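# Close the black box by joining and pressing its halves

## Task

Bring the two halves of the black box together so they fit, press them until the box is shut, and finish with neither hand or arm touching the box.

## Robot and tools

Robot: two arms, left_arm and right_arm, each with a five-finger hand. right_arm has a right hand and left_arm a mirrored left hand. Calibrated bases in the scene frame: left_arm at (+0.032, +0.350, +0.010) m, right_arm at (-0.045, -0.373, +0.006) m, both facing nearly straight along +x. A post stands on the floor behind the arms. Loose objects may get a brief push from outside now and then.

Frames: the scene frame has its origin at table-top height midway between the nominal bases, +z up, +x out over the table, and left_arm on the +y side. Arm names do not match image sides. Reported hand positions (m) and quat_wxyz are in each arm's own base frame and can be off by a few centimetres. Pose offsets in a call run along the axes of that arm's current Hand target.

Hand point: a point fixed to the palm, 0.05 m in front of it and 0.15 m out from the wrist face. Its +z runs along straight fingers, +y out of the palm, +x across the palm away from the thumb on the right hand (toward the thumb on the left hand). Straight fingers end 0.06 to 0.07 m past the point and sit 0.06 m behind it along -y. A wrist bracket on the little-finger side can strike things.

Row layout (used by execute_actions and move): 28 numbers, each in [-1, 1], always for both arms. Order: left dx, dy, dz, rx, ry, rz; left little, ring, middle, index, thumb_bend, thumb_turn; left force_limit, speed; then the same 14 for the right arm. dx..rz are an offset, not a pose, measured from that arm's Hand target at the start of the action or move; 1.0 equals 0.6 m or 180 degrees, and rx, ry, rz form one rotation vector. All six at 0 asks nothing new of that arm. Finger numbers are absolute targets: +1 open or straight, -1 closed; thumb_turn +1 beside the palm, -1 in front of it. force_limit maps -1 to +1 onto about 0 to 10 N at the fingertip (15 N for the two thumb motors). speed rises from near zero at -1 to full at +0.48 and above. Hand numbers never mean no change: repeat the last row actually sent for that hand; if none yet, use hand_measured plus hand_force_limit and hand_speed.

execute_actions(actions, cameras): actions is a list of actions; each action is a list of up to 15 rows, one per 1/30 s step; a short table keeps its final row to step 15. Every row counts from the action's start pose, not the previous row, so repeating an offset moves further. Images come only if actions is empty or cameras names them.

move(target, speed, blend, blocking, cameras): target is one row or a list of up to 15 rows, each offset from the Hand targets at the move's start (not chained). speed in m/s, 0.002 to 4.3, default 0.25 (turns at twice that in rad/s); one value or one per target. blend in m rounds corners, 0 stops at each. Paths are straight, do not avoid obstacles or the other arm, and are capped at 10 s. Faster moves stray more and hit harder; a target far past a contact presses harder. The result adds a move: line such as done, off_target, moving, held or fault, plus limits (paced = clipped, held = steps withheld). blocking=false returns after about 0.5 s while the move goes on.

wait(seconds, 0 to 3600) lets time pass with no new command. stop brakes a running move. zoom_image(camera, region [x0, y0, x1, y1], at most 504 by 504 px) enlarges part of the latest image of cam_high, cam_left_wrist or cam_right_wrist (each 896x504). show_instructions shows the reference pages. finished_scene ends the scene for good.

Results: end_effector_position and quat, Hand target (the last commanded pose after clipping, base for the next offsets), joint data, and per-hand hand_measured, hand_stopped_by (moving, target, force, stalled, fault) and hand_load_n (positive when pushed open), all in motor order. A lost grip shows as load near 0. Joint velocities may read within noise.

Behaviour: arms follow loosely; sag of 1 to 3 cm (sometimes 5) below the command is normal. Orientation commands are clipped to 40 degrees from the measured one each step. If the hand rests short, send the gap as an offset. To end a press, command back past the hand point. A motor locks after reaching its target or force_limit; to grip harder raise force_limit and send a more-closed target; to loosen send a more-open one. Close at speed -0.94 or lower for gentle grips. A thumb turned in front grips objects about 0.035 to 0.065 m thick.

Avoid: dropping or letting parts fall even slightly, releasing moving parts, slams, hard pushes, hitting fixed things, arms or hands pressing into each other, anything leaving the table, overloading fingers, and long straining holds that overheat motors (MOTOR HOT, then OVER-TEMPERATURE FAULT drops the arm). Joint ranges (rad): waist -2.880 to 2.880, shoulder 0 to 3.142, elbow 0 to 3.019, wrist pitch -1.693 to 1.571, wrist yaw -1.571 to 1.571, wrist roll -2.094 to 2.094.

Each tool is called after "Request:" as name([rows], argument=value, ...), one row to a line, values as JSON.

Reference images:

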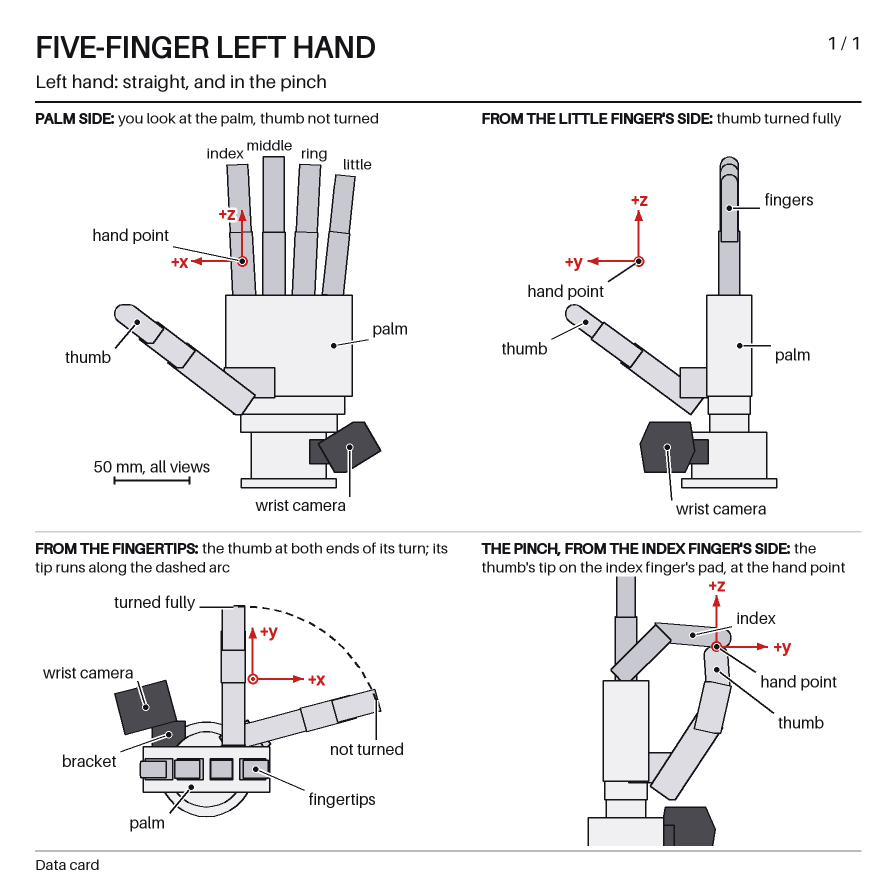

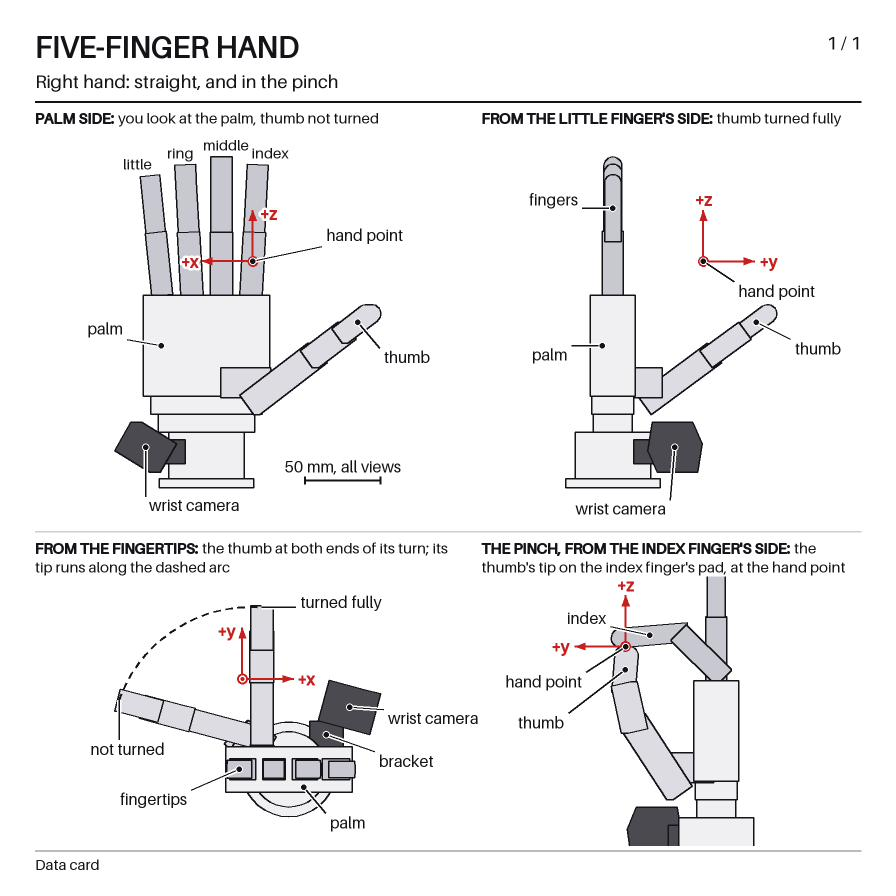

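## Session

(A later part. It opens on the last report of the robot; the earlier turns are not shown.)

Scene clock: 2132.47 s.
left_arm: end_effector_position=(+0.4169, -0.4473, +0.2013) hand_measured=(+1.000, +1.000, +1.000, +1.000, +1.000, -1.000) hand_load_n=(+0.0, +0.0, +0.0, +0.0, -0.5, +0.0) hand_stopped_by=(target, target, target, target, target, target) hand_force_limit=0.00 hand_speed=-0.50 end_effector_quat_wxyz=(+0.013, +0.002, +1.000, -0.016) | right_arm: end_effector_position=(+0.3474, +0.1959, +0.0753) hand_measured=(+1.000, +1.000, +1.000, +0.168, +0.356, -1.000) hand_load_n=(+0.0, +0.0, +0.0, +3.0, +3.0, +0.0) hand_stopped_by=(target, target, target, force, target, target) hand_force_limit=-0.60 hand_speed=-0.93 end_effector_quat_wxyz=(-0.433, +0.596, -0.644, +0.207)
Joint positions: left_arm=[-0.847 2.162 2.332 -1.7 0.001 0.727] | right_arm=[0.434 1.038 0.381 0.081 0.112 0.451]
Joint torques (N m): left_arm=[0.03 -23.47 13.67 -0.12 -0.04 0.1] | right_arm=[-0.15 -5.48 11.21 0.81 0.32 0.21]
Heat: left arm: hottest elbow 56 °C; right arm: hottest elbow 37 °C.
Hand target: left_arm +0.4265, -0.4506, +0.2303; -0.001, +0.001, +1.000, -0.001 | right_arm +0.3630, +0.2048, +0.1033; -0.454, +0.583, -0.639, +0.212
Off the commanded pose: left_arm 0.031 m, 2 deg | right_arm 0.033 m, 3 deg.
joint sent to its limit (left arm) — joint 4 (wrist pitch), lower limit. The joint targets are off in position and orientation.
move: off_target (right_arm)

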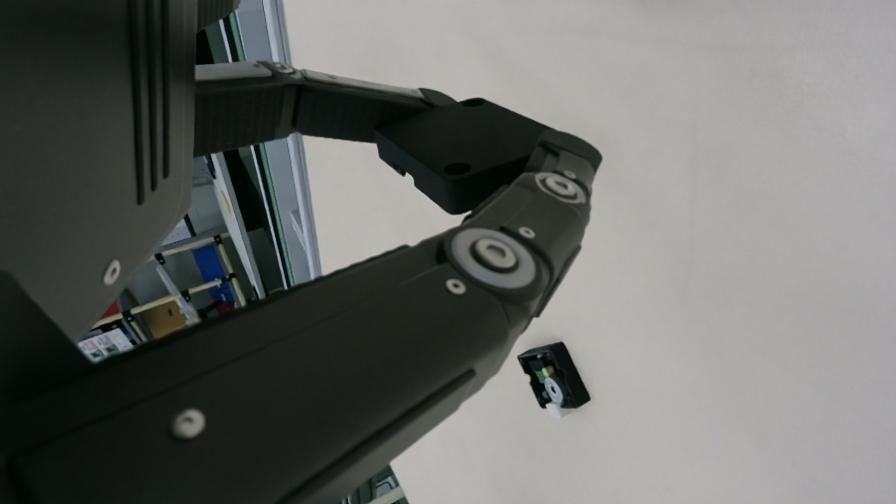

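Request:
move(target=[0,0,0,0,0,0,1,1,1,1,1,-1,0,-0.5,0,0,0,0.117,0.221,-0.4335,1,1,1,0.03,0.355,-1,-0.6,-0.93], speed=0.2, cameras=["all"])

Scene clock: 2177.90 s.
left_arm: end_effector_position=(+0.4169, -0.4473, +0.2013) hand_measured=(+1.000, +1.000, +1.000, +1.000, +1.000, -1.000) hand_load_n=(+0.0, +0.0, +0.0, +0.0, +0.0, +0.0) hand_stopped_by=(target, target, target, target, target, target) hand_force_limit=0.00 hand_speed=-0.50 end_effector_quat_wxyz=(+0.013, +0.002, +1.000, -0.016) | right_arm: end_effector_position=(+0.3617, +0.1995, +0.1031) hand_measured=(+1.000, +1.000, +1.000, +0.168, +0.356, -1.000) hand_load_n=(+0.0, +0.0, +0.0, +3.0, +3.5, +0.0) hand_stopped_by=(target, target, target, force, target, target) hand_force_limit=-0.60 hand_speed=-0.93 end_effector_quat_wxyz=(-0.086, +0.664, -0.204, +0.714)
Joint positions: left_arm=[-0.847 2.162 2.332 -1.7 0.001 0.727] | right_arm=[1.004 1.661 0.438 1.312 1.181 -1.236]
Joint torques (N m): left_arm=[-0.32 -23.47 13.61 -0.08 -0.08 0.1] | right_arm=[-0.21 -8.12 4.82 1.57 -0.07 -0.06]
Heat: left arm: hottest elbow 56 °C; right arm: hottest elbow 42 °C.
Hand target: left_arm +0.4265, -0.4506, +0.2303; -0.001, +0.001, +1.000, -0.001 | right_arm +0.3630, +0.2048, +0.1033; -0.088, +0.663, -0.201, +0.716
Off the commanded pose: left_arm 0.031 m, 2 deg | right_arm 0.005 m, 1 deg.
joint sent to its limit (left arm) — joint 4 (wrist pitch), lower limit. The joint targets are off in position and orientation.
move: done

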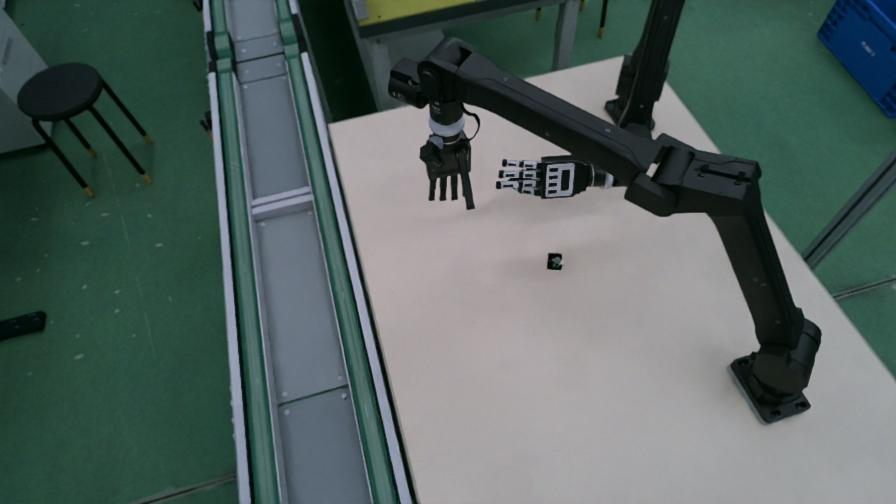

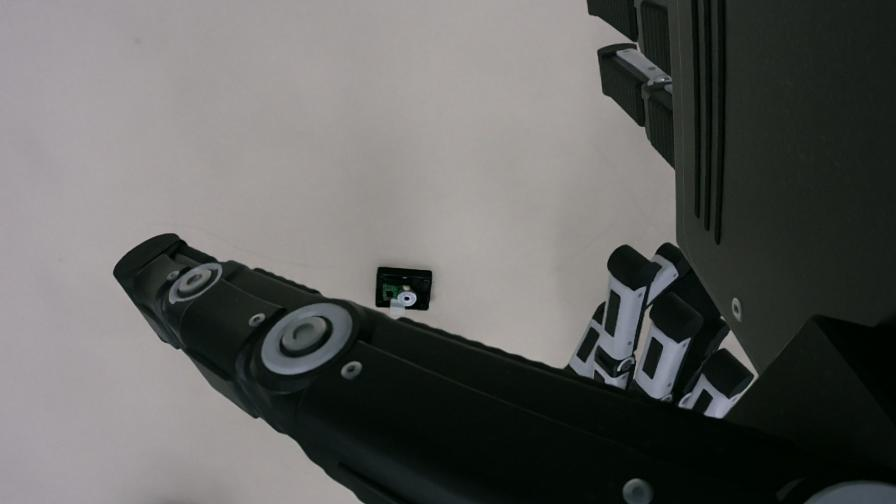

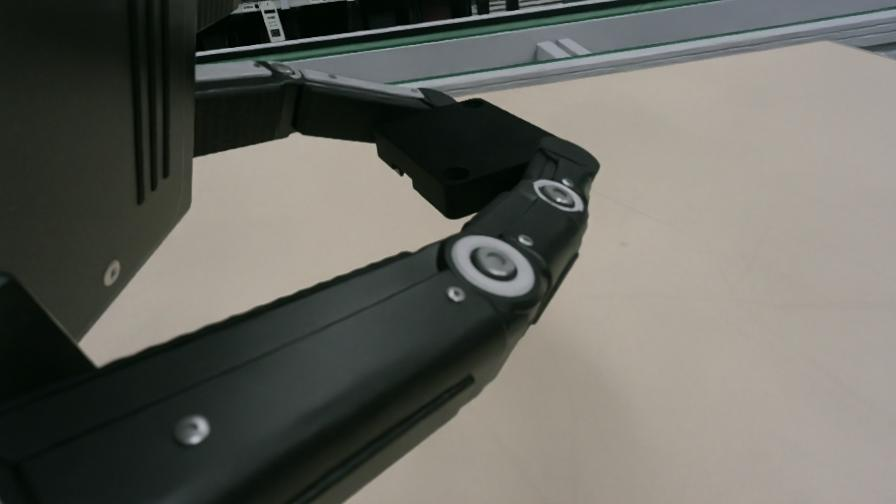

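Request:
move(target=[0,0,0,0,0,0,1,1,1,1,1,-1,0,-0.5,-0.0698,0.0333,0.056,0,0,0,1,1,1,0.03,0.355,-1,-0.6,-0.93], speed=0.08, cameras=["cam_right_wrist"])

Scene clock: 2190.43 s.
left_arm: end_effector_position=(+0.4169, -0.4473, +0.2013) hand_measured=(+1.000, +1.000, +1.000, +1.000, +1.000, -1.000) hand_load_n=(+0.0, +0.0, +0.0, +0.0, +0.0, +0.0) hand_stopped_by=(target, target, target, target, target, target) hand_force_limit=0.00 hand_speed=-0.50 end_effector_quat_wxyz=(+0.013, +0.002, +1.000, -0.016) | right_arm: end_effector_position=(+0.3889, +0.1948, +0.0576) hand_measured=(+1.000, +1.000, +1.000, +0.168, +0.356, -1.000) hand_load_n=(+0.0, +0.0, +0.0, +3.0, +3.0, +0.5) hand_stopped_by=(target, target, target, force, target, target) hand_force_limit=-0.60 hand_speed=-0.93 end_effector_quat_wxyz=(-0.082, +0.671, -0.189, +0.712)
Joint positions: left_arm=[-0.847 2.162 2.332 -1.7 0.001 0.727] | right_arm=[0.927 1.857 0.469 1.45 1.087 -1.236]
Joint torques (N m): left_arm=[-0.38 -23.71 13.63 -0.24 -0.07 0.09] | right_arm=[-2.02 -9.64 4.63 1.63 -0.11 0.11]
Heat: left arm: hottest elbow 56 °C; right arm: hottest elbow 40 °C.
Hand target: left_arm +0.4265, -0.4506, +0.2303; -0.001, +0.001, +1.000, -0.001 | right_arm +0.3978, +0.1974, +0.0584; -0.088, +0.662, -0.201, +0.716
Off the commanded pose: left_arm 0.031 m, 2 deg | right_arm 0.009 m, 2 deg.
joint sent to its limit (left arm) — joint 4 (wrist pitch), lower limit. The joint targets are off in position and orientation.
move: done

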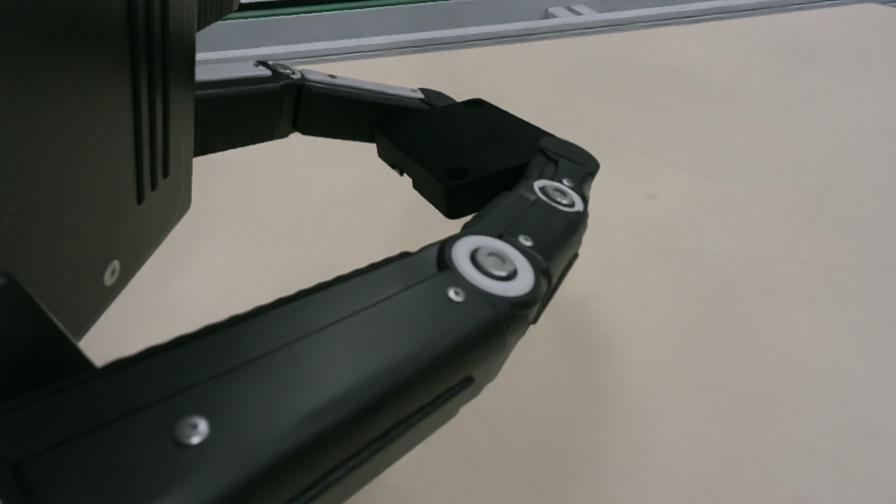

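Request:
move(target=[0,0,0,0,0,0,1,1,1,1,1,-1,0,-0.5,-0.0533,0.0236,-0.0023,0,0,0,1,1,1,0.03,0.355,-1,-0.6,-0.93], speed=0.06, cameras=["cam_right_wrist"])

Scene clock: 2197.93 s.
left_arm: end_effector_position=(+0.4169, -0.4473, +0.2013) hand_measured=(+1.000, +1.000, +1.000, +1.000, +1.000, -1.000) hand_load_n=(+0.0, +0.0, +0.0, +0.0, +0.0, +0.0) hand_stopped_by=(target, target, target, target, target, target) hand_force_limit=0.00 hand_speed=-0.50 end_effector_quat_wxyz=(+0.013, +0.002, +1.000, -0.016) | right_arm: end_effector_position=(+0.3900, +0.1962, +0.0237) hand_measured=(+1.000, +1.000, +1.000, +0.168, +0.356, -1.000) hand_load_n=(+0.0, +0.0, +0.0, +3.0, +3.0, +0.0) hand_stopped_by=(target, target, target, force, target, target) hand_force_limit=-0.60 hand_speed=-0.93 end_effector_quat_wxyz=(-0.080, +0.673, -0.188, +0.711)
Joint positions: left_arm=[-0.847 2.162 2.332 -1.7 0.001 0.727] | right_arm=[0.927 1.997 0.492 1.558 1.087 -1.234]
Joint torques (N m): left_arm=[0.09 -23.41 13.7 -0.13 -0.04 0.11] | right_arm=[-1.38 -10.46 3.48 1.57 -0.11 0.18]
Heat: left arm: hottest elbow 56 °C; right arm: hottest elbow 39 °C.
Hand target: left_arm +0.4265, -0.4506, +0.2303; -0.001, +0.001, +1.000, -0.001 | right_arm +0.3979, +0.1974, +0.0233; -0.088, +0.663, -0.201, +0.716
Off the commanded pose: left_arm 0.031 m, 2 deg | right_arm 0.008 m, 2 deg.
joint sent to its limit (left arm) — joint 4 (wrist pitch), lower limit. The joint targets are off in position and orientation.
joint sent to its limit (right arm) — joint 4 (wrist pitch), upper limit. The joint targets are off in position, not in orientation.
move: done

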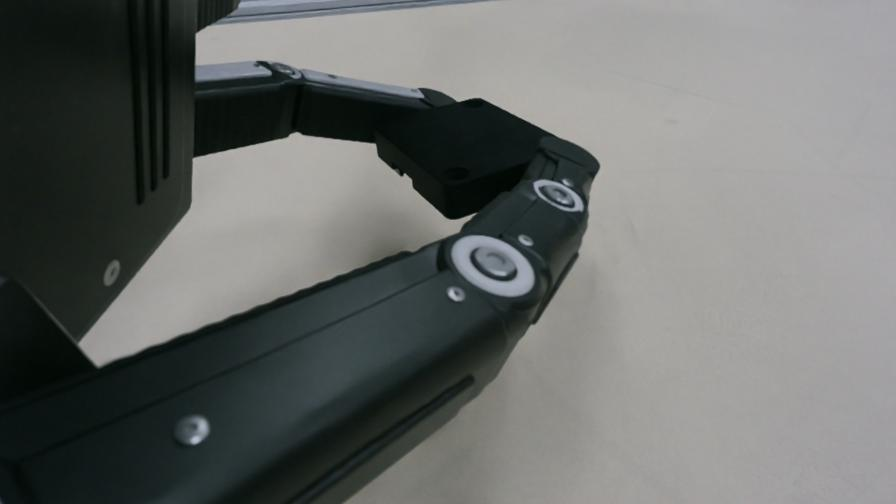

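Request:
move(target=[0,0,0,0,0,0,1,1,1,1,1,-1,0,-0.5,-0.0183,-0.0368,0.0445,0,0,0,1,1,1,0.03,0.355,-1,-0.6,-0.93], speed=0.06, cameras=["cam_left_wrist","cam_high"])

Scene clock: 2232.00 s.
left_arm: end_effector_position=(+0.4169, -0.4473, +0.2013) hand_measured=(+1.000, +1.000, +1.000, +1.000, +1.000, -1.000) hand_load_n=(+0.0, +0.0, +0.0, +0.0, +0.0, +0.0) hand_stopped_by=(target, target, target, target, target, target) hand_force_limit=0.00 hand_speed=-0.50 end_effector_quat_wxyz=(+0.013, +0.002, +1.000, -0.016) | right_arm: end_effector_position=(+0.4201, +0.2171, +0.0285) hand_measured=(+1.000, +1.000, +1.000, +0.168, +0.356, -1.000) hand_load_n=(+0.0, +0.0, +0.0, +3.0, +3.0, +0.0) hand_stopped_by=(target, target, target, force, target, target) hand_force_limit=-0.60 hand_speed=-0.93 end_effector_quat_wxyz=(-0.091, +0.663, -0.196, +0.717)
Joint positions: left_arm=[-0.847 2.162 2.332 -1.7 0.001 0.727] | right_arm=[0.896 2.012 0.582 1.52 1.056 -1.234]
Joint torques (N m): left_arm=[-0.15 -23.82 13.63 -0.12 -0.06 0.1] | right_arm=[-1.55 -11.34 4.31 0.46 -0.14 0.12]
Heat: left arm: hottest elbow 57 °C; right arm: hottest elbow 35 °C.
Hand target: left_arm +0.4265, -0.4506, +0.2303; -0.001, +0.001, +1.000, -0.001 | right_arm +0.4284, +0.2171, +0.0233; -0.088, +0.663, -0.201, +0.716
Off the commanded pose: left_arm 0.031 m, 2 deg | right_arm 0.010 m, 1 deg.
joint sent to its limit (left arm) — joint 4 (wrist pitch), lower limit. The joint targets are off in position and orientation.
move: done
Images, in order (width x height): cam_high 896x504, cam_left_wrist 896x504.

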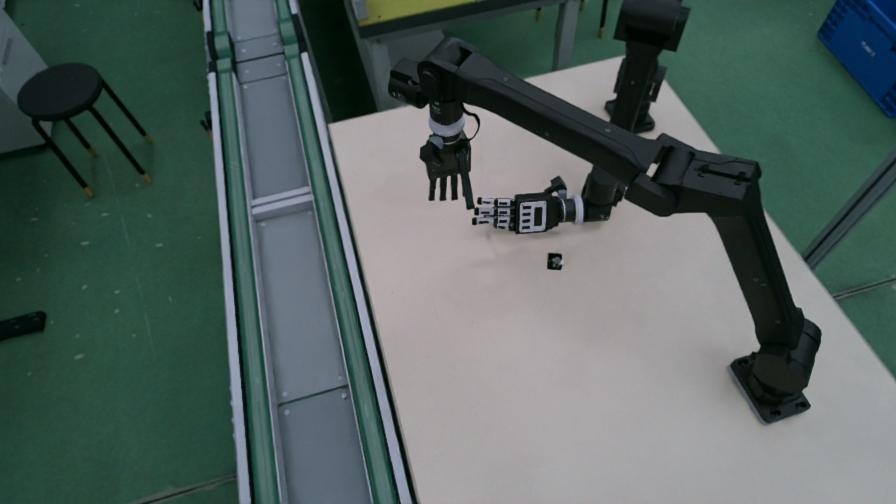

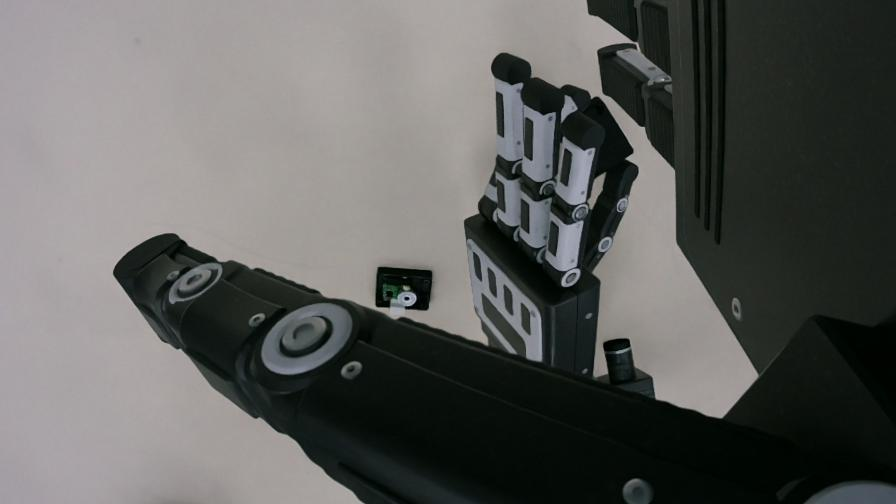

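Request:
move(target=[0,0,0,0,0,0,1,1,1,1,1,-1,0,-0.5,-0.0274,0.0121,-0.0012,0,0,0,1,1,1,0.03,0.355,-1,-0.6,-0.93], speed=0.05, cameras=["cam_right_wrist"])

Scene clock: 2239.67 s.
left_arm: end_effector_position=(+0.4169, -0.4473, +0.2013) hand_measured=(+1.000, +1.000, +1.000, +1.000, +1.000, -1.000) hand_load_n=(+0.0, +0.5, +0.0, +0.0, -0.5, +0.0) hand_stopped_by=(target, target, target, target, target, target) hand_force_limit=0.00 hand_speed=-0.50 end_effector_quat_wxyz=(+0.013, +0.002, +1.000, -0.016) | right_arm: end_effector_position=(+0.4198, +0.2169, +0.0063) hand_measured=(+1.000, +1.000, +1.000, +0.168, +0.356, -1.000) hand_load_n=(+0.0, +0.0, +0.0, +3.0, +3.0, +0.0) hand_stopped_by=(target, target, target, force, target, target) hand_force_limit=-0.60 hand_speed=-0.93 end_effector_quat_wxyz=(-0.082, +0.671, -0.188, +0.713)
Joint positions: left_arm=[-0.847 2.162 2.332 -1.7 0.001 0.727] | right_arm=[0.896 2.079 0.598 1.541 1.055 -1.234]
Joint torques (N m): left_arm=[0.09 -23.65 13.63 -0.08 -0.07 0.11] | right_arm=[-1.49 -11.69 3.74 1.68 -0.1 0.14]
Heat: left arm: hottest elbow 57 °C; right arm: hottest elbow 35 °C.
Hand target: left_arm +0.4265, -0.4506, +0.2303; -0.001, +0.001, +1.000, -0.001 | right_arm +0.4284, +0.2171, +0.0054; -0.088, +0.662, -0.201, +0.716
Off the commanded pose: left_arm 0.031 m, 2 deg | right_arm 0.009 m, 2 deg.
joint sent to its limit (left arm) — joint 4 (wrist pitch), lower limit. The joint targets are off in position and orientation.
move: done

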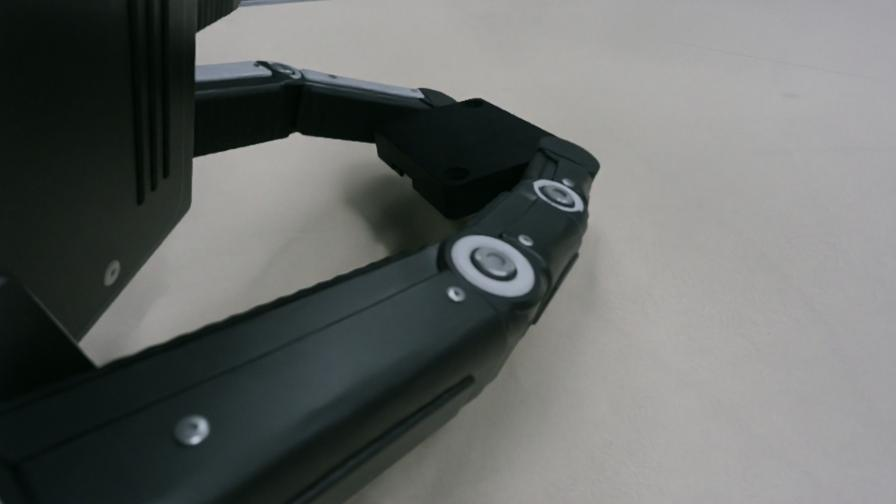

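Request:
move(target=[0,0,0,0,0,0,1,1,1,1,1,-1,0,-0.5,-0.0091,0.004,-0.0004,0,0,0,1,1,1,0.03,0.355,-1,-0.6,-0.93], speed=0.03, cameras=["cam_right_wrist"])

Request:
zoom_image(camera="cam_right_wrist", region=[280, 60, 680, 310])

Scene clock: 2244.40 s.
left_arm: end_effector_position=(+0.4169, -0.4473, +0.2013) hand_measured=(+1.000, +1.000, +1.000, +1.000, +1.000, -1.000) hand_load_n=(+0.0, +0.0, +0.0, -0.5, -0.5, +0.0) hand_stopped_by=(target, target, target, target, target, target) hand_force_limit=0.00 hand_speed=-0.50 end_effector_quat_wxyz=(+0.013, +0.002, +1.000, -0.016) | right_arm: end_effector_position=(+0.4200, +0.2172, +0.0017) hand_measured=(+1.000, +1.000, +1.000, +0.168, +0.356, -1.000) hand_load_n=(+0.0, +0.0, +0.0, +3.0, +3.0, +0.5) hand_stopped_by=(target, target, target, force, target, target) hand_force_limit=-0.60 hand_speed=-0.93 end_effector_quat_wxyz=(-0.083, +0.670, -0.189, +0.713)
Joint positions: left_arm=[-0.847 2.162 2.332 -1.7 0.001 0.727] | right_arm=[0.896 2.098 0.602 1.557 1.055 -1.234]
Joint torques (N m): left_arm=[0.09 -23.82 13.56 -0.25 -0.05 0.11] | right_arm=[-1.73 -11.81 3.59 1.63 -0.11 0.14]
Heat: left arm: hottest elbow 57 °C; right arm: hottest elbow 35 °C.
Hand target: left_arm +0.4265, -0.4506, +0.2303; -0.001, +0.001, +1.000, -0.001 | right_arm +0.4284, +0.2172, -0.0006; -0.088, +0.663, -0.201, +0.716
Off the commanded pose: left_arm 0.031 m, 2 deg | right_arm 0.009 m, 2 deg.
joint sent to its limit (left arm) — joint 4 (wrist pitch), lower limit. The joint targets are off in position and orientation.
joint at its limit (right arm) — joint 4 (wrist pitch), upper limit.
move: done

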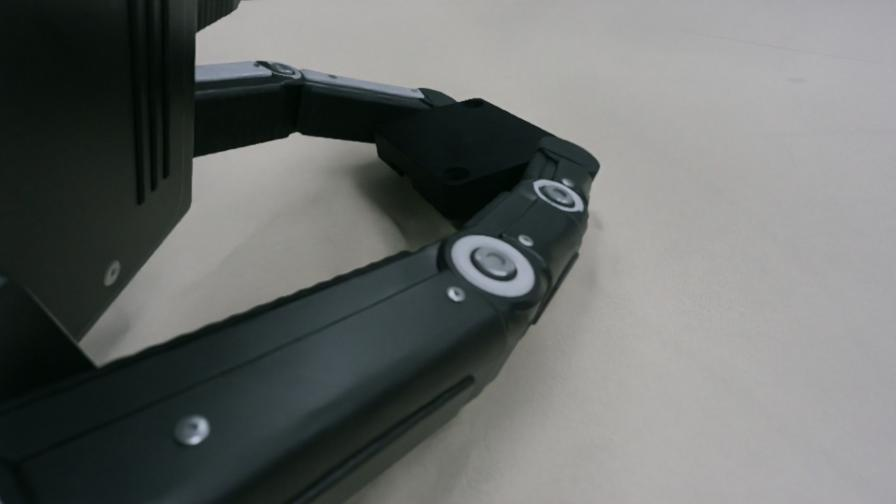

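Scaled by 1.260 from the camera's image (finer frame: 1280x720).

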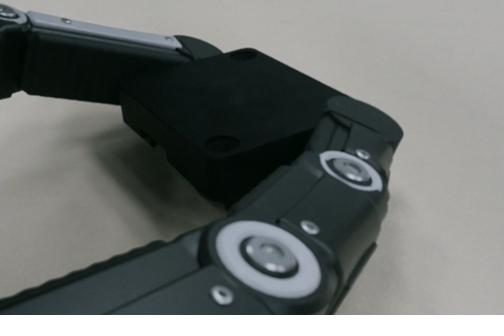

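Request:
move(target=[0,0,0,0,0,0,1,1,1,1,1,-1,0,-0.5,-0.0061,0.0027,-0.0003,0,0,0,1,1,1,0.03,0.355,-1,-0.6,-0.93], speed=0.03, cameras=["cam_right_wrist"])

Request:
zoom_image(camera="cam_right_wrist", region=[280, 60, 680, 310])

Scene clock: 2250.10 s.
left_arm: end_effector_position=(+0.4169, -0.4473, +0.2013) hand_measured=(+1.000, +1.000, +1.000, +1.000, +1.000, -1.000) hand_load_n=(+0.0, +0.0, +0.0, +0.0, +0.0, +0.0) hand_stopped_by=(target, target, target, target, target, target) hand_force_limit=0.00 hand_speed=-0.50 end_effector_quat_wxyz=(+0.013, +0.002, +1.000, -0.016) | right_arm: end_effector_position=(+0.4206, +0.2179, +0.0010) hand_measured=(+1.000, +1.000, +1.000, +0.168, +0.356, -1.000) hand_load_n=(+0.0, +0.0, +0.0, +2.5, +3.5, +0.0) hand_stopped_by=(target, target, target, force, target, target) hand_force_limit=-0.60 hand_speed=-0.93 end_effector_quat_wxyz=(-0.084, +0.669, -0.190, +0.714)
Joint positions: left_arm=[-0.847 2.162 2.332 -1.7 0.001 0.727] | right_arm=[0.896 2.102 0.605 1.563 1.055 -1.234]
Joint torques (N m): left_arm=[-0.03 -23.59 13.63 -0.1 -0.08 0.1] | right_arm=[-1.96 -11.22 3.59 1.35 -0.09 0.21]
Heat: left arm: hottest elbow 57 °C; right arm: hottest elbow 34 °C.
Hand target: left_arm +0.4265, -0.4506, +0.2303; -0.001, +0.001, +1.000, -0.001 | right_arm +0.4284, +0.2172, -0.0046; -0.088, +0.662, -0.201, +0.716
Off the commanded pose: left_arm 0.031 m, 2 deg | right_arm 0.010 m, 2 deg.
joint sent to its limit (left arm) — joint 4 (wrist pitch), lower limit. The joint targets are off in position and orientation.
joint sent to its limit (right arm) — joint 4 (wrist pitch), upper limit. The joint targets are off in position, not in orientation.
move: done

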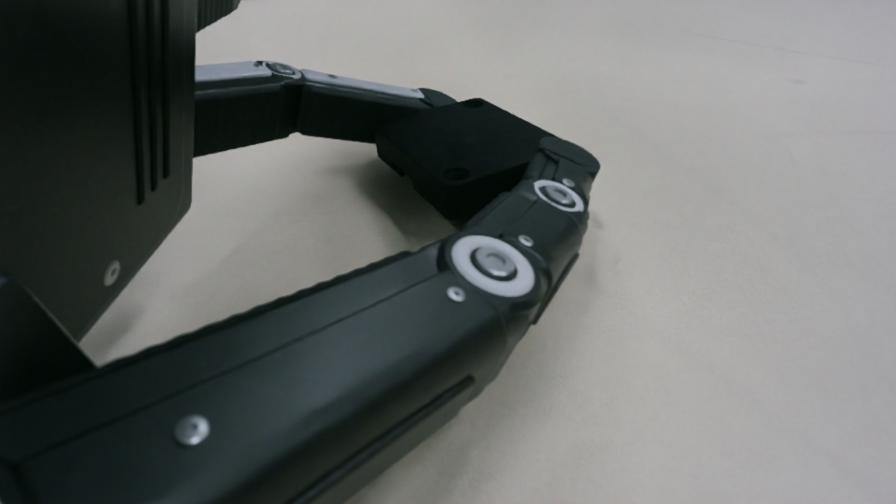

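Scaled by 1.260 from the camera's image (finer frame: 1280x720).

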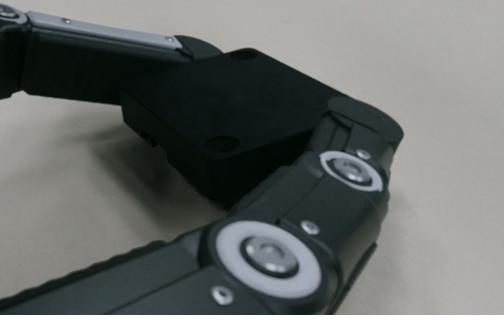

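Request:
move(target=[0,0,0,0,0,0,1,1,1,1,1,-1,0,-0.5,-0.0046,0.002,-0.0002,0,0,0,1,1,1,0.03,0.355,-1,-0.6,-0.93], speed=0.03, cameras=["cam_left_wrist"])

Request:
zoom_image(camera="cam_left_wrist", region=[450, 40, 690, 180])

Scene clock: 2259.13 s.
left_arm: end_effector_position=(+0.4169, -0.4473, +0.2013) hand_measured=(+1.000, +1.000, +1.000, +1.000, +1.000, -1.000) hand_load_n=(+0.0, +0.0, +0.0, +0.0, +0.0, +0.0) hand_stopped_by=(target, target, target, target, target, target) hand_force_limit=0.00 hand_speed=-0.50 end_effector_quat_wxyz=(+0.013, +0.002, +1.000, -0.016) | right_arm: end_effector_position=(+0.4206, +0.2178, +0.0009) hand_measured=(+1.000, +1.000, +1.000, +0.168, +0.356, -1.000) hand_load_n=(+0.0, +0.0, -0.5, +2.0, +3.5, +0.0) hand_stopped_by=(target, target, target, force, target, target) hand_force_limit=-0.60 hand_speed=-0.93 end_effector_quat_wxyz=(-0.085, +0.668, -0.191, +0.714)
Joint positions: left_arm=[-0.847 2.162 2.332 -1.7 0.001 0.727] | right_arm=[0.896 2.104 0.605 1.567 1.055 -1.234]
Joint torques (N m): left_arm=[-0.5 -23.71 13.72 -0.13 -0.08 0.09] | right_arm=[-1.96 -11.22 3.81 1.26 -0.09 0.24]
Heat: left arm: hottest elbow 57 °C; right arm: hottest elbow 34 °C.
Hand target: left_arm +0.4265, -0.4506, +0.2303; -0.001, +0.001, +1.000, -0.001 | right_arm +0.4284, +0.2172, -0.0076; -0.088, +0.662, -0.201, +0.716
Off the commanded pose: left_arm 0.031 m, 2 deg | right_arm 0.012 m, 1 deg.
joint sent to its limit (left arm) — joint 4 (wrist pitch), lower limit. The joint targets are off in position and orientation.
joint sent to its limit (right arm) — joint 4 (wrist pitch), upper limit. The joint targets are off in position, not in orientation.
move: off_target (right_arm)

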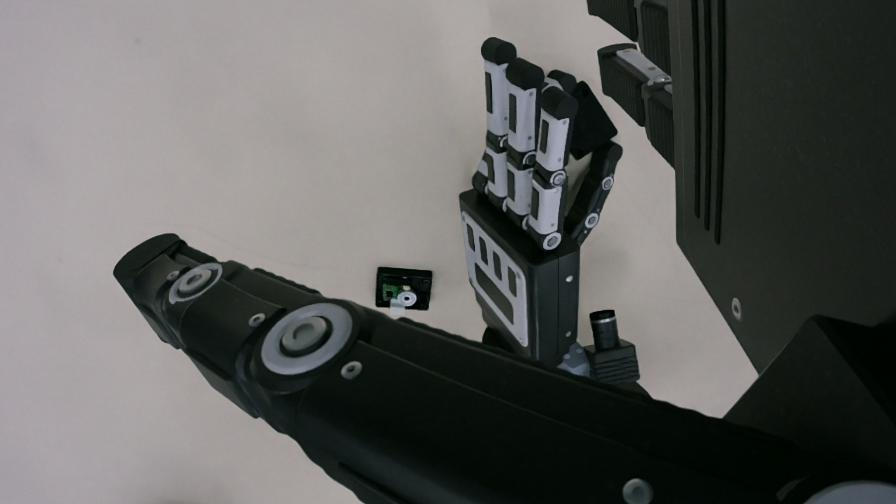

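Scaled by 2.100 from the camera's image (finer frame: 1280x720).

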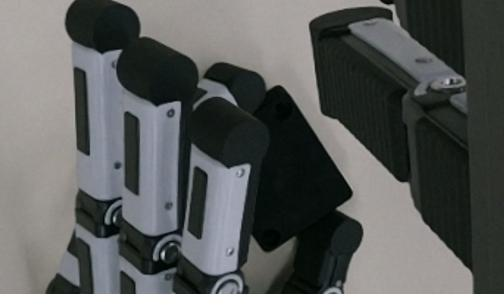

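Request:
move(target=[0,0,0,0,0,0,1,1,1,1,1,-1,0,-0.5,0.0076,-0.0034,0.0003,0,0,0,1,1,1,0.03,0.355,-1,-0.6,-0.93], speed=0.02, cameras=["cam_right_wrist"])

Request:
zoom_image(camera="cam_right_wrist", region=[280, 60, 680, 310])

Scene clock: 2274.57 s.
left_arm: end_effector_position=(+0.4169, -0.4473, +0.2013) hand_measured=(+1.000, +1.000, +1.000, +1.000, +1.000, -1.000) hand_load_n=(+0.5, +0.0, +0.0, +0.0, +0.0, +0.0) hand_stopped_by=(target, target, target, target, target, target) hand_force_limit=0.00 hand_speed=-0.50 end_effector_quat_wxyz=(+0.013, +0.002, +1.000, -0.016) | right_arm: end_effector_position=(+0.4206, +0.2178, +0.0009) hand_measured=(+1.000, +1.000, +1.000, +0.168, +0.356, -1.000) hand_load_n=(+0.0, +0.0, +0.5, +2.0, +3.5, +0.5) hand_stopped_by=(target, target, target, force, target, target) hand_force_limit=-0.60 hand_speed=-0.93 end_effector_quat_wxyz=(-0.085, +0.668, -0.191, +0.714)
Joint positions: left_arm=[-0.847 2.162 2.332 -1.7 0.001 0.727] | right_arm=[0.896 2.104 0.605 1.567 1.055 -1.234]
Joint torques (N m): left_arm=[-0.21 -23.24 13.6 -0.16 -0.07 0.1] | right_arm=[-1.9 -12.16 3.54 1.14 -0.11 0.16]
Heat: left arm: hottest elbow 57 °C; right arm: hottest elbow 33 °C.
Hand target: left_arm +0.4265, -0.4506, +0.2303; -0.001, +0.001, +1.000, -0.001 | right_arm +0.4284, +0.2172, -0.0026; -0.088, +0.662, -0.201, +0.716
Off the commanded pose: left_arm 0.031 m, 2 deg | right_arm 0.009 m, 1 deg.
joint sent to its limit (left arm) — joint 4 (wrist pitch), lower limit. The joint targets are off in position and orientation.
joint sent to its limit (right arm) — joint 4 (wrist pitch), upper limit. The joint targets are off in position, not in orientation.
move: done

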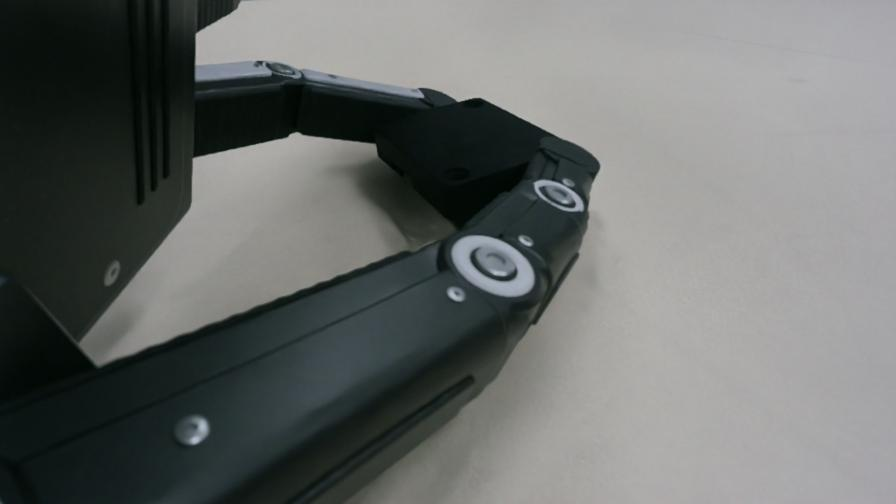

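Scaled by 1.260 from the camera's image (finer frame: 1280x720).

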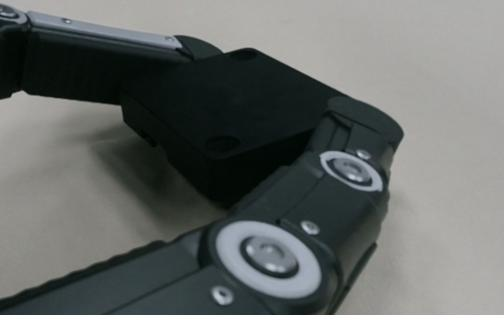

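Release index gently.

Request:
move(target=[0,0,0,0,0,0,1,1,1,1,1,-1,0,-0.5,0,0,0,0,0,0,1,1,1,0.25,0.355,-1,-0.6,-0.96], speed=0.02, cameras=["cam_right_wrist"])

Request:
zoom_image(camera="cam_right_wrist", region=[280, 60, 680, 310])

Scene clock: 2281.37 s.
left_arm: end_effector_position=(+0.4169, -0.4473, +0.2013) hand_measured=(+1.000, +1.000, +1.000, +1.000, +1.000, -1.000) hand_load_n=(+0.0, +0.0, +0.0, +0.0, +0.0, +0.0) hand_stopped_by=(target, target, target, target, target, target) hand_force_limit=0.00 hand_speed=-0.50 end_effector_quat_wxyz=(+0.013, +0.002, +1.000, -0.016) | right_arm: end_effector_position=(+0.4206, +0.2178, +0.0009) hand_measured=(+1.000, +1.000, +1.000, +0.250, +0.356, -1.000) hand_load_n=(+0.0, +0.0, +0.0, -0.5, +0.0, +0.0) hand_stopped_by=(target, target, target, target, target, target) hand_force_limit=-0.60 hand_speed=-0.96 end_effector_quat_wxyz=(-0.085, +0.668, -0.191, +0.714)
Joint positions: left_arm=[-0.847 2.162 2.332 -1.7 0.001 0.727] | right_arm=[0.896 2.104 0.605 1.567 1.055 -1.234]
Joint torques (N m): left_arm=[-0.21 -23.47 13.49 -0.09 -0.05 0.11] | right_arm=[-1.67 -11.58 3.59 1.32 -0.09 0.17]
Heat: left arm: hottest elbow 57 °C; right arm: hottest elbow 33 °C.
Hand target: left_arm +0.4265, -0.4506, +0.2303; -0.001, +0.001, +1.000, -0.001 | right_arm +0.4284, +0.2172, -0.0026; -0.088, +0.662, -0.201, +0.716
Off the commanded pose: left_arm 0.031 m, 2 deg | right_arm 0.009 m, 1 deg.
joint sent to its limit (left arm) — joint 4 (wrist pitch), lower limit. The joint targets are off in position and orientation.
joint sent to its limit (right arm) — joint 4 (wrist pitch), upper limit. The joint targets are off in position, not in orientation.
move: done

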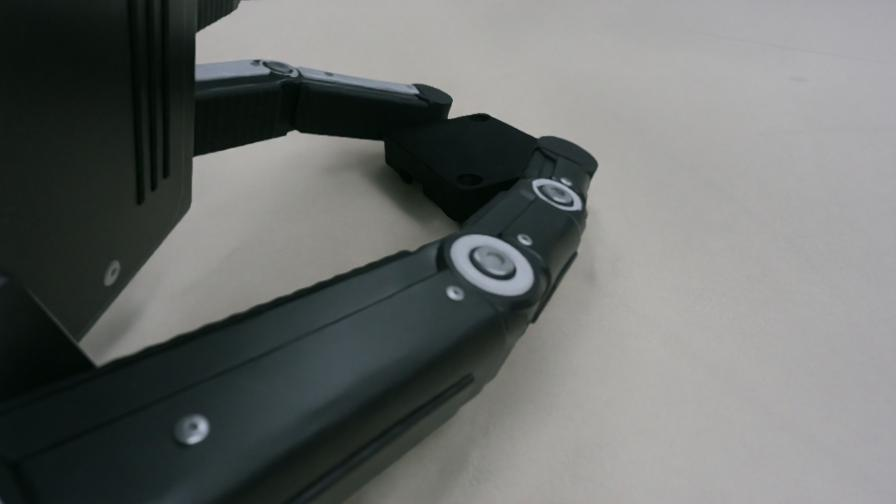

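Scaled by 1.260 from the camera's image (finer frame: 1280x720).

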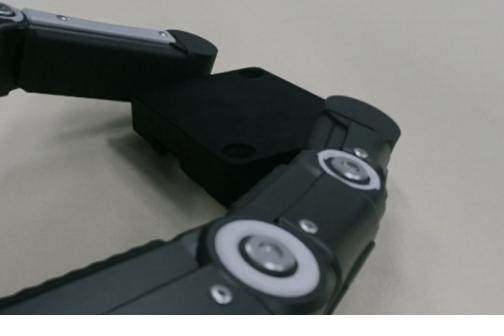

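Request:
move(target=[0,0,0,0,0,0,1,1,1,1,1,-1,0,-0.5,0,0,0,0,0,0,1,1,1,0.6,0.355,-1,-0.6,-0.9], speed=0.02, cameras=["cam_right_wrist"])

Request:
zoom_image(camera="cam_right_wrist", region=[280, 60, 680, 310])

Scene clock: 2288.67 s.
left_arm: end_effector_position=(+0.4169, -0.4473, +0.2013) hand_measured=(+1.000, +1.000, +1.000, +1.000, +1.000, -1.000) hand_load_n=(+0.0, +0.0, +0.0, +0.0, -0.5, +0.0) hand_stopped_by=(target, target, target, target, target, target) hand_force_limit=0.00 hand_speed=-0.50 end_effector_quat_wxyz=(+0.013, +0.002, +1.000, -0.016) | right_arm: end_effector_position=(+0.4206, +0.2178, +0.0009) hand_measured=(+1.000, +1.000, +1.000, +0.600, +0.356, -1.000) hand_load_n=(+0.0, +0.0, +0.0, +0.0, +0.0, +0.0) hand_stopped_by=(target, target, target, target, target, target) hand_force_limit=-0.60 hand_speed=-0.90 end_effector_quat_wxyz=(-0.085, +0.668, -0.191, +0.714)
Joint positions: left_arm=[-0.847 2.162 2.332 -1.7 0.001 0.727] | right_arm=[0.896 2.104 0.605 1.567 1.055 -1.234]
Joint torques (N m): left_arm=[-0.44 -23.94 13.68 -0.17 -0.05 0.1] | right_arm=[-1.61 -11.69 3.59 1.28 -0.11 0.19]
Heat: left arm: hottest elbow 57 °C; right arm: hottest elbow 33 °C.
Hand target: left_arm +0.4265, -0.4506, +0.2303; -0.001, +0.001, +1.000, -0.001 | right_arm +0.4284, +0.2172, -0.0026; -0.088, +0.662, -0.201, +0.716
Off the commanded pose: left_arm 0.031 m, 2 deg | right_arm 0.009 m, 1 deg.
joint sent to its limit (left arm) — joint 4 (wrist pitch), lower limit. The joint targets are off in position and orientation.
joint sent to its limit (right arm) — joint 4 (wrist pitch), upper limit. The joint targets are off in position, not in orientation.
move: done

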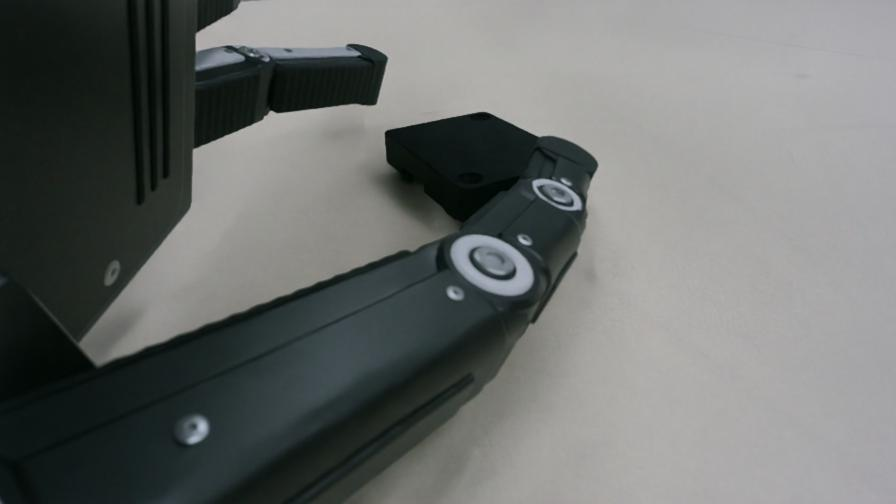

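Scaled by 1.260 from the camera's image (finer frame: 1280x720).

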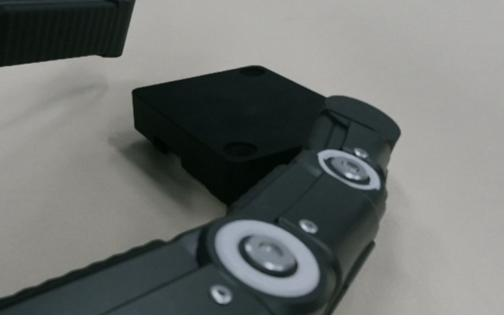

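Request:
move(target=[0,0,0,0,0,0,1,1,1,1,1,-1,0,-0.5,0.0055,0.0103,-0.0202,0,0,0,1,1,1,0.6,0.355,-1,-0.6,-0.9], speed=0.04, cameras=["cam_right_wrist"])

Request:
zoom_image(camera="cam_right_wrist", region=[280, 60, 680, 310])

Scene clock: 2300.97 s.
left_arm: end_effector_position=(+0.4169, -0.4473, +0.2013) hand_measured=(+1.000, +1.000, +1.000, +1.000, +1.000, -1.000) hand_load_n=(+0.0, +0.5, +0.0, -0.5, +0.0, +0.0) hand_stopped_by=(target, target, target, target, target, target) hand_force_limit=0.00 hand_speed=-0.50 end_effector_quat_wxyz=(+0.013, +0.002, +1.000, -0.016) | right_arm: end_effector_position=(+0.4162, +0.2119, -0.0020) hand_measured=(+1.000, +1.000, +1.000, +0.600, +0.356, -1.000) hand_load_n=(+0.0, +0.0, +0.0, +0.0, +0.0, +0.0) hand_stopped_by=(target, target, target, target, target, target) hand_force_limit=-0.60 hand_speed=-0.90 end_effector_quat_wxyz=(-0.081, +0.670, -0.196, +0.712)
Joint positions: left_arm=[-0.847 2.162 2.332 -1.7 0.001 0.727] | right_arm=[0.896 2.104 0.592 1.567 1.066 -1.221]
Joint torques (N m): left_arm=[-0.03 -23.53 13.67 -0.09 -0.05 0.12] | right_arm=[-0.5 -12.63 1.99 1.21 0.22 0.2]
Heat: left arm: hottest elbow 57 °C; right arm: hottest elbow 33 °C.
Hand target: left_arm +0.4265, -0.4506, +0.2303; -0.001, +0.001, +1.000, -0.001 | right_arm +0.4153, +0.2124, -0.0026; -0.088, +0.662, -0.201, +0.716
Off the commanded pose: left_arm 0.031 m, 2 deg | right_arm 0.001 m, 1 deg.
joint sent to its limit (left arm) — joint 4 (wrist pitch), lower limit. The joint targets are off in position and orientation.
joint sent to its limit (right arm) — joint 4 (wrist pitch), upper limit. The joint targets are off in position, not in orientation.
move: done

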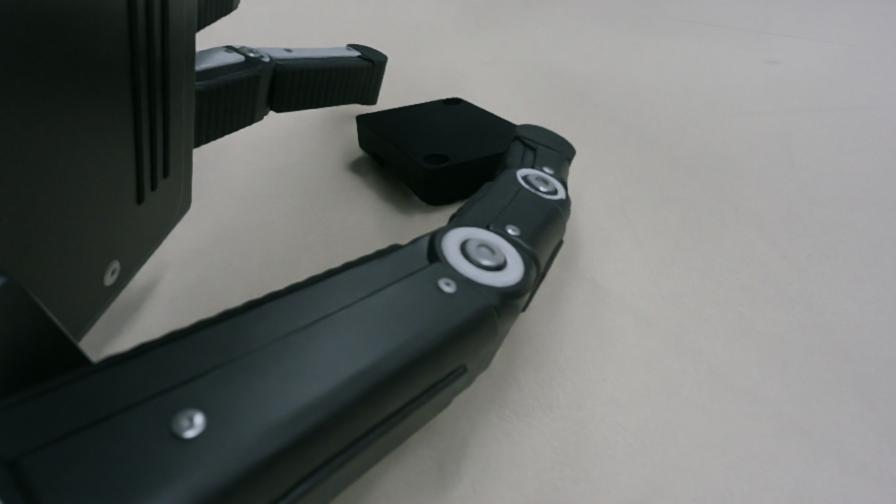

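Scaled by 1.260 from the camera's image (finer frame: 1280x720).

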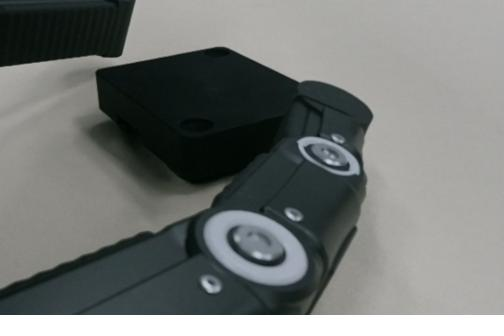

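Request:
move(target=[0,0,0,0,0,0,1,1,1,1,1,-1,0,-0.5,0.0122,-0.0054,0.0005,0,0,0,1,1,1,0.6,0.355,-1,-0.6,-0.9], speed=0.03, cameras=["cam_right_wrist"])

Request:
zoom_image(camera="cam_right_wrist", region=[280, 60, 680, 310])

Scene clock: 2316.33 s.
left_arm: end_effector_position=(+0.4169, -0.4473, +0.2013) hand_measured=(+1.000, +1.000, +1.000, +1.000, +1.000, -1.000) hand_load_n=(+0.0, +0.0, +0.0, +0.0, +0.0, +0.0) hand_stopped_by=(target, target, target, target, target, target) hand_force_limit=0.00 hand_speed=-0.50 end_effector_quat_wxyz=(+0.013, +0.002, +1.000, -0.016) | right_arm: end_effector_position=(+0.4146, +0.2098, -0.0029) hand_measured=(+1.000, +1.000, +1.000, +0.600, +0.356, -1.000) hand_load_n=(-0.5, +0.0, +0.0, -0.5, +0.0, +0.0) hand_stopped_by=(target, target, target, target, target, target) hand_force_limit=-0.60 hand_speed=-0.90 end_effector_quat_wxyz=(-0.079, +0.671, -0.194, +0.711)
Joint positions: left_arm=[-0.847 2.162 2.332 -1.7 0.001 0.727] | right_arm=[0.896 2.104 0.585 1.567 1.066 -1.221]
Joint torques (N m): left_arm=[-0.26 -23.3 13.6 -0.2 -0.06 0.12] | right_arm=[-0.56 -14.45 1.96 1.28 0.2 0.06]
Heat: left arm: hottest elbow 57 °C; right arm: hottest elbow 32 °C.
Hand target: left_arm +0.4265, -0.4506, +0.2303; -0.001, +0.001, +1.000, -0.001 | right_arm +0.4152, +0.2124, +0.0054; -0.088, +0.663, -0.201, +0.716
Off the commanded pose: left_arm 0.031 m, 2 deg | right_arm 0.009 m, 2 deg.
joint sent to its limit (left arm) — joint 4 (wrist pitch), lower limit. The joint targets are off in position and orientation.
joint sent to its limit (right arm) — joint 4 (wrist pitch), upper limit. The joint targets are off in position, not in orientation.
move: done

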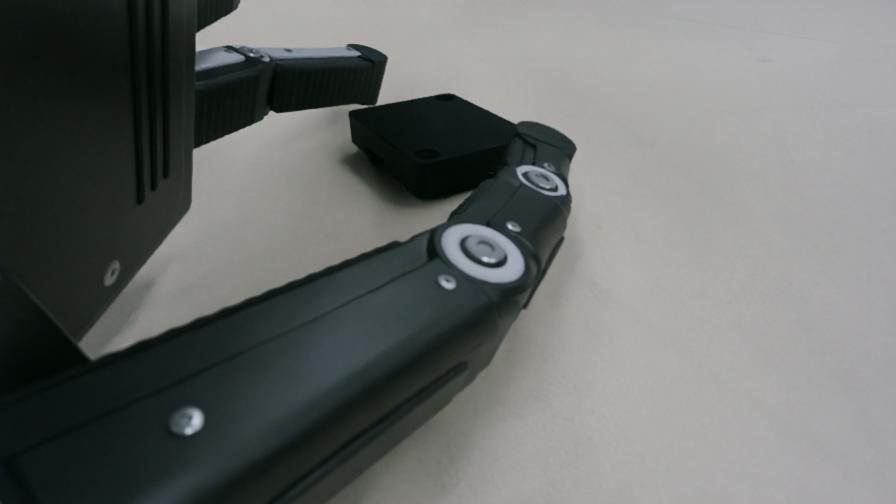

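Scaled by 1.260 from the camera's image (finer frame: 1280x720).

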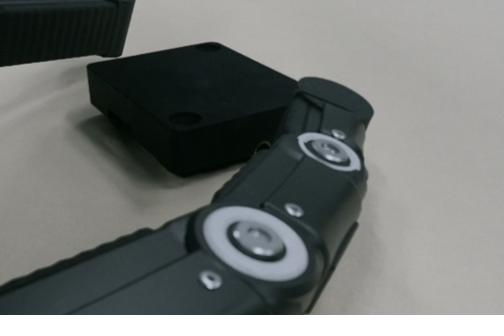

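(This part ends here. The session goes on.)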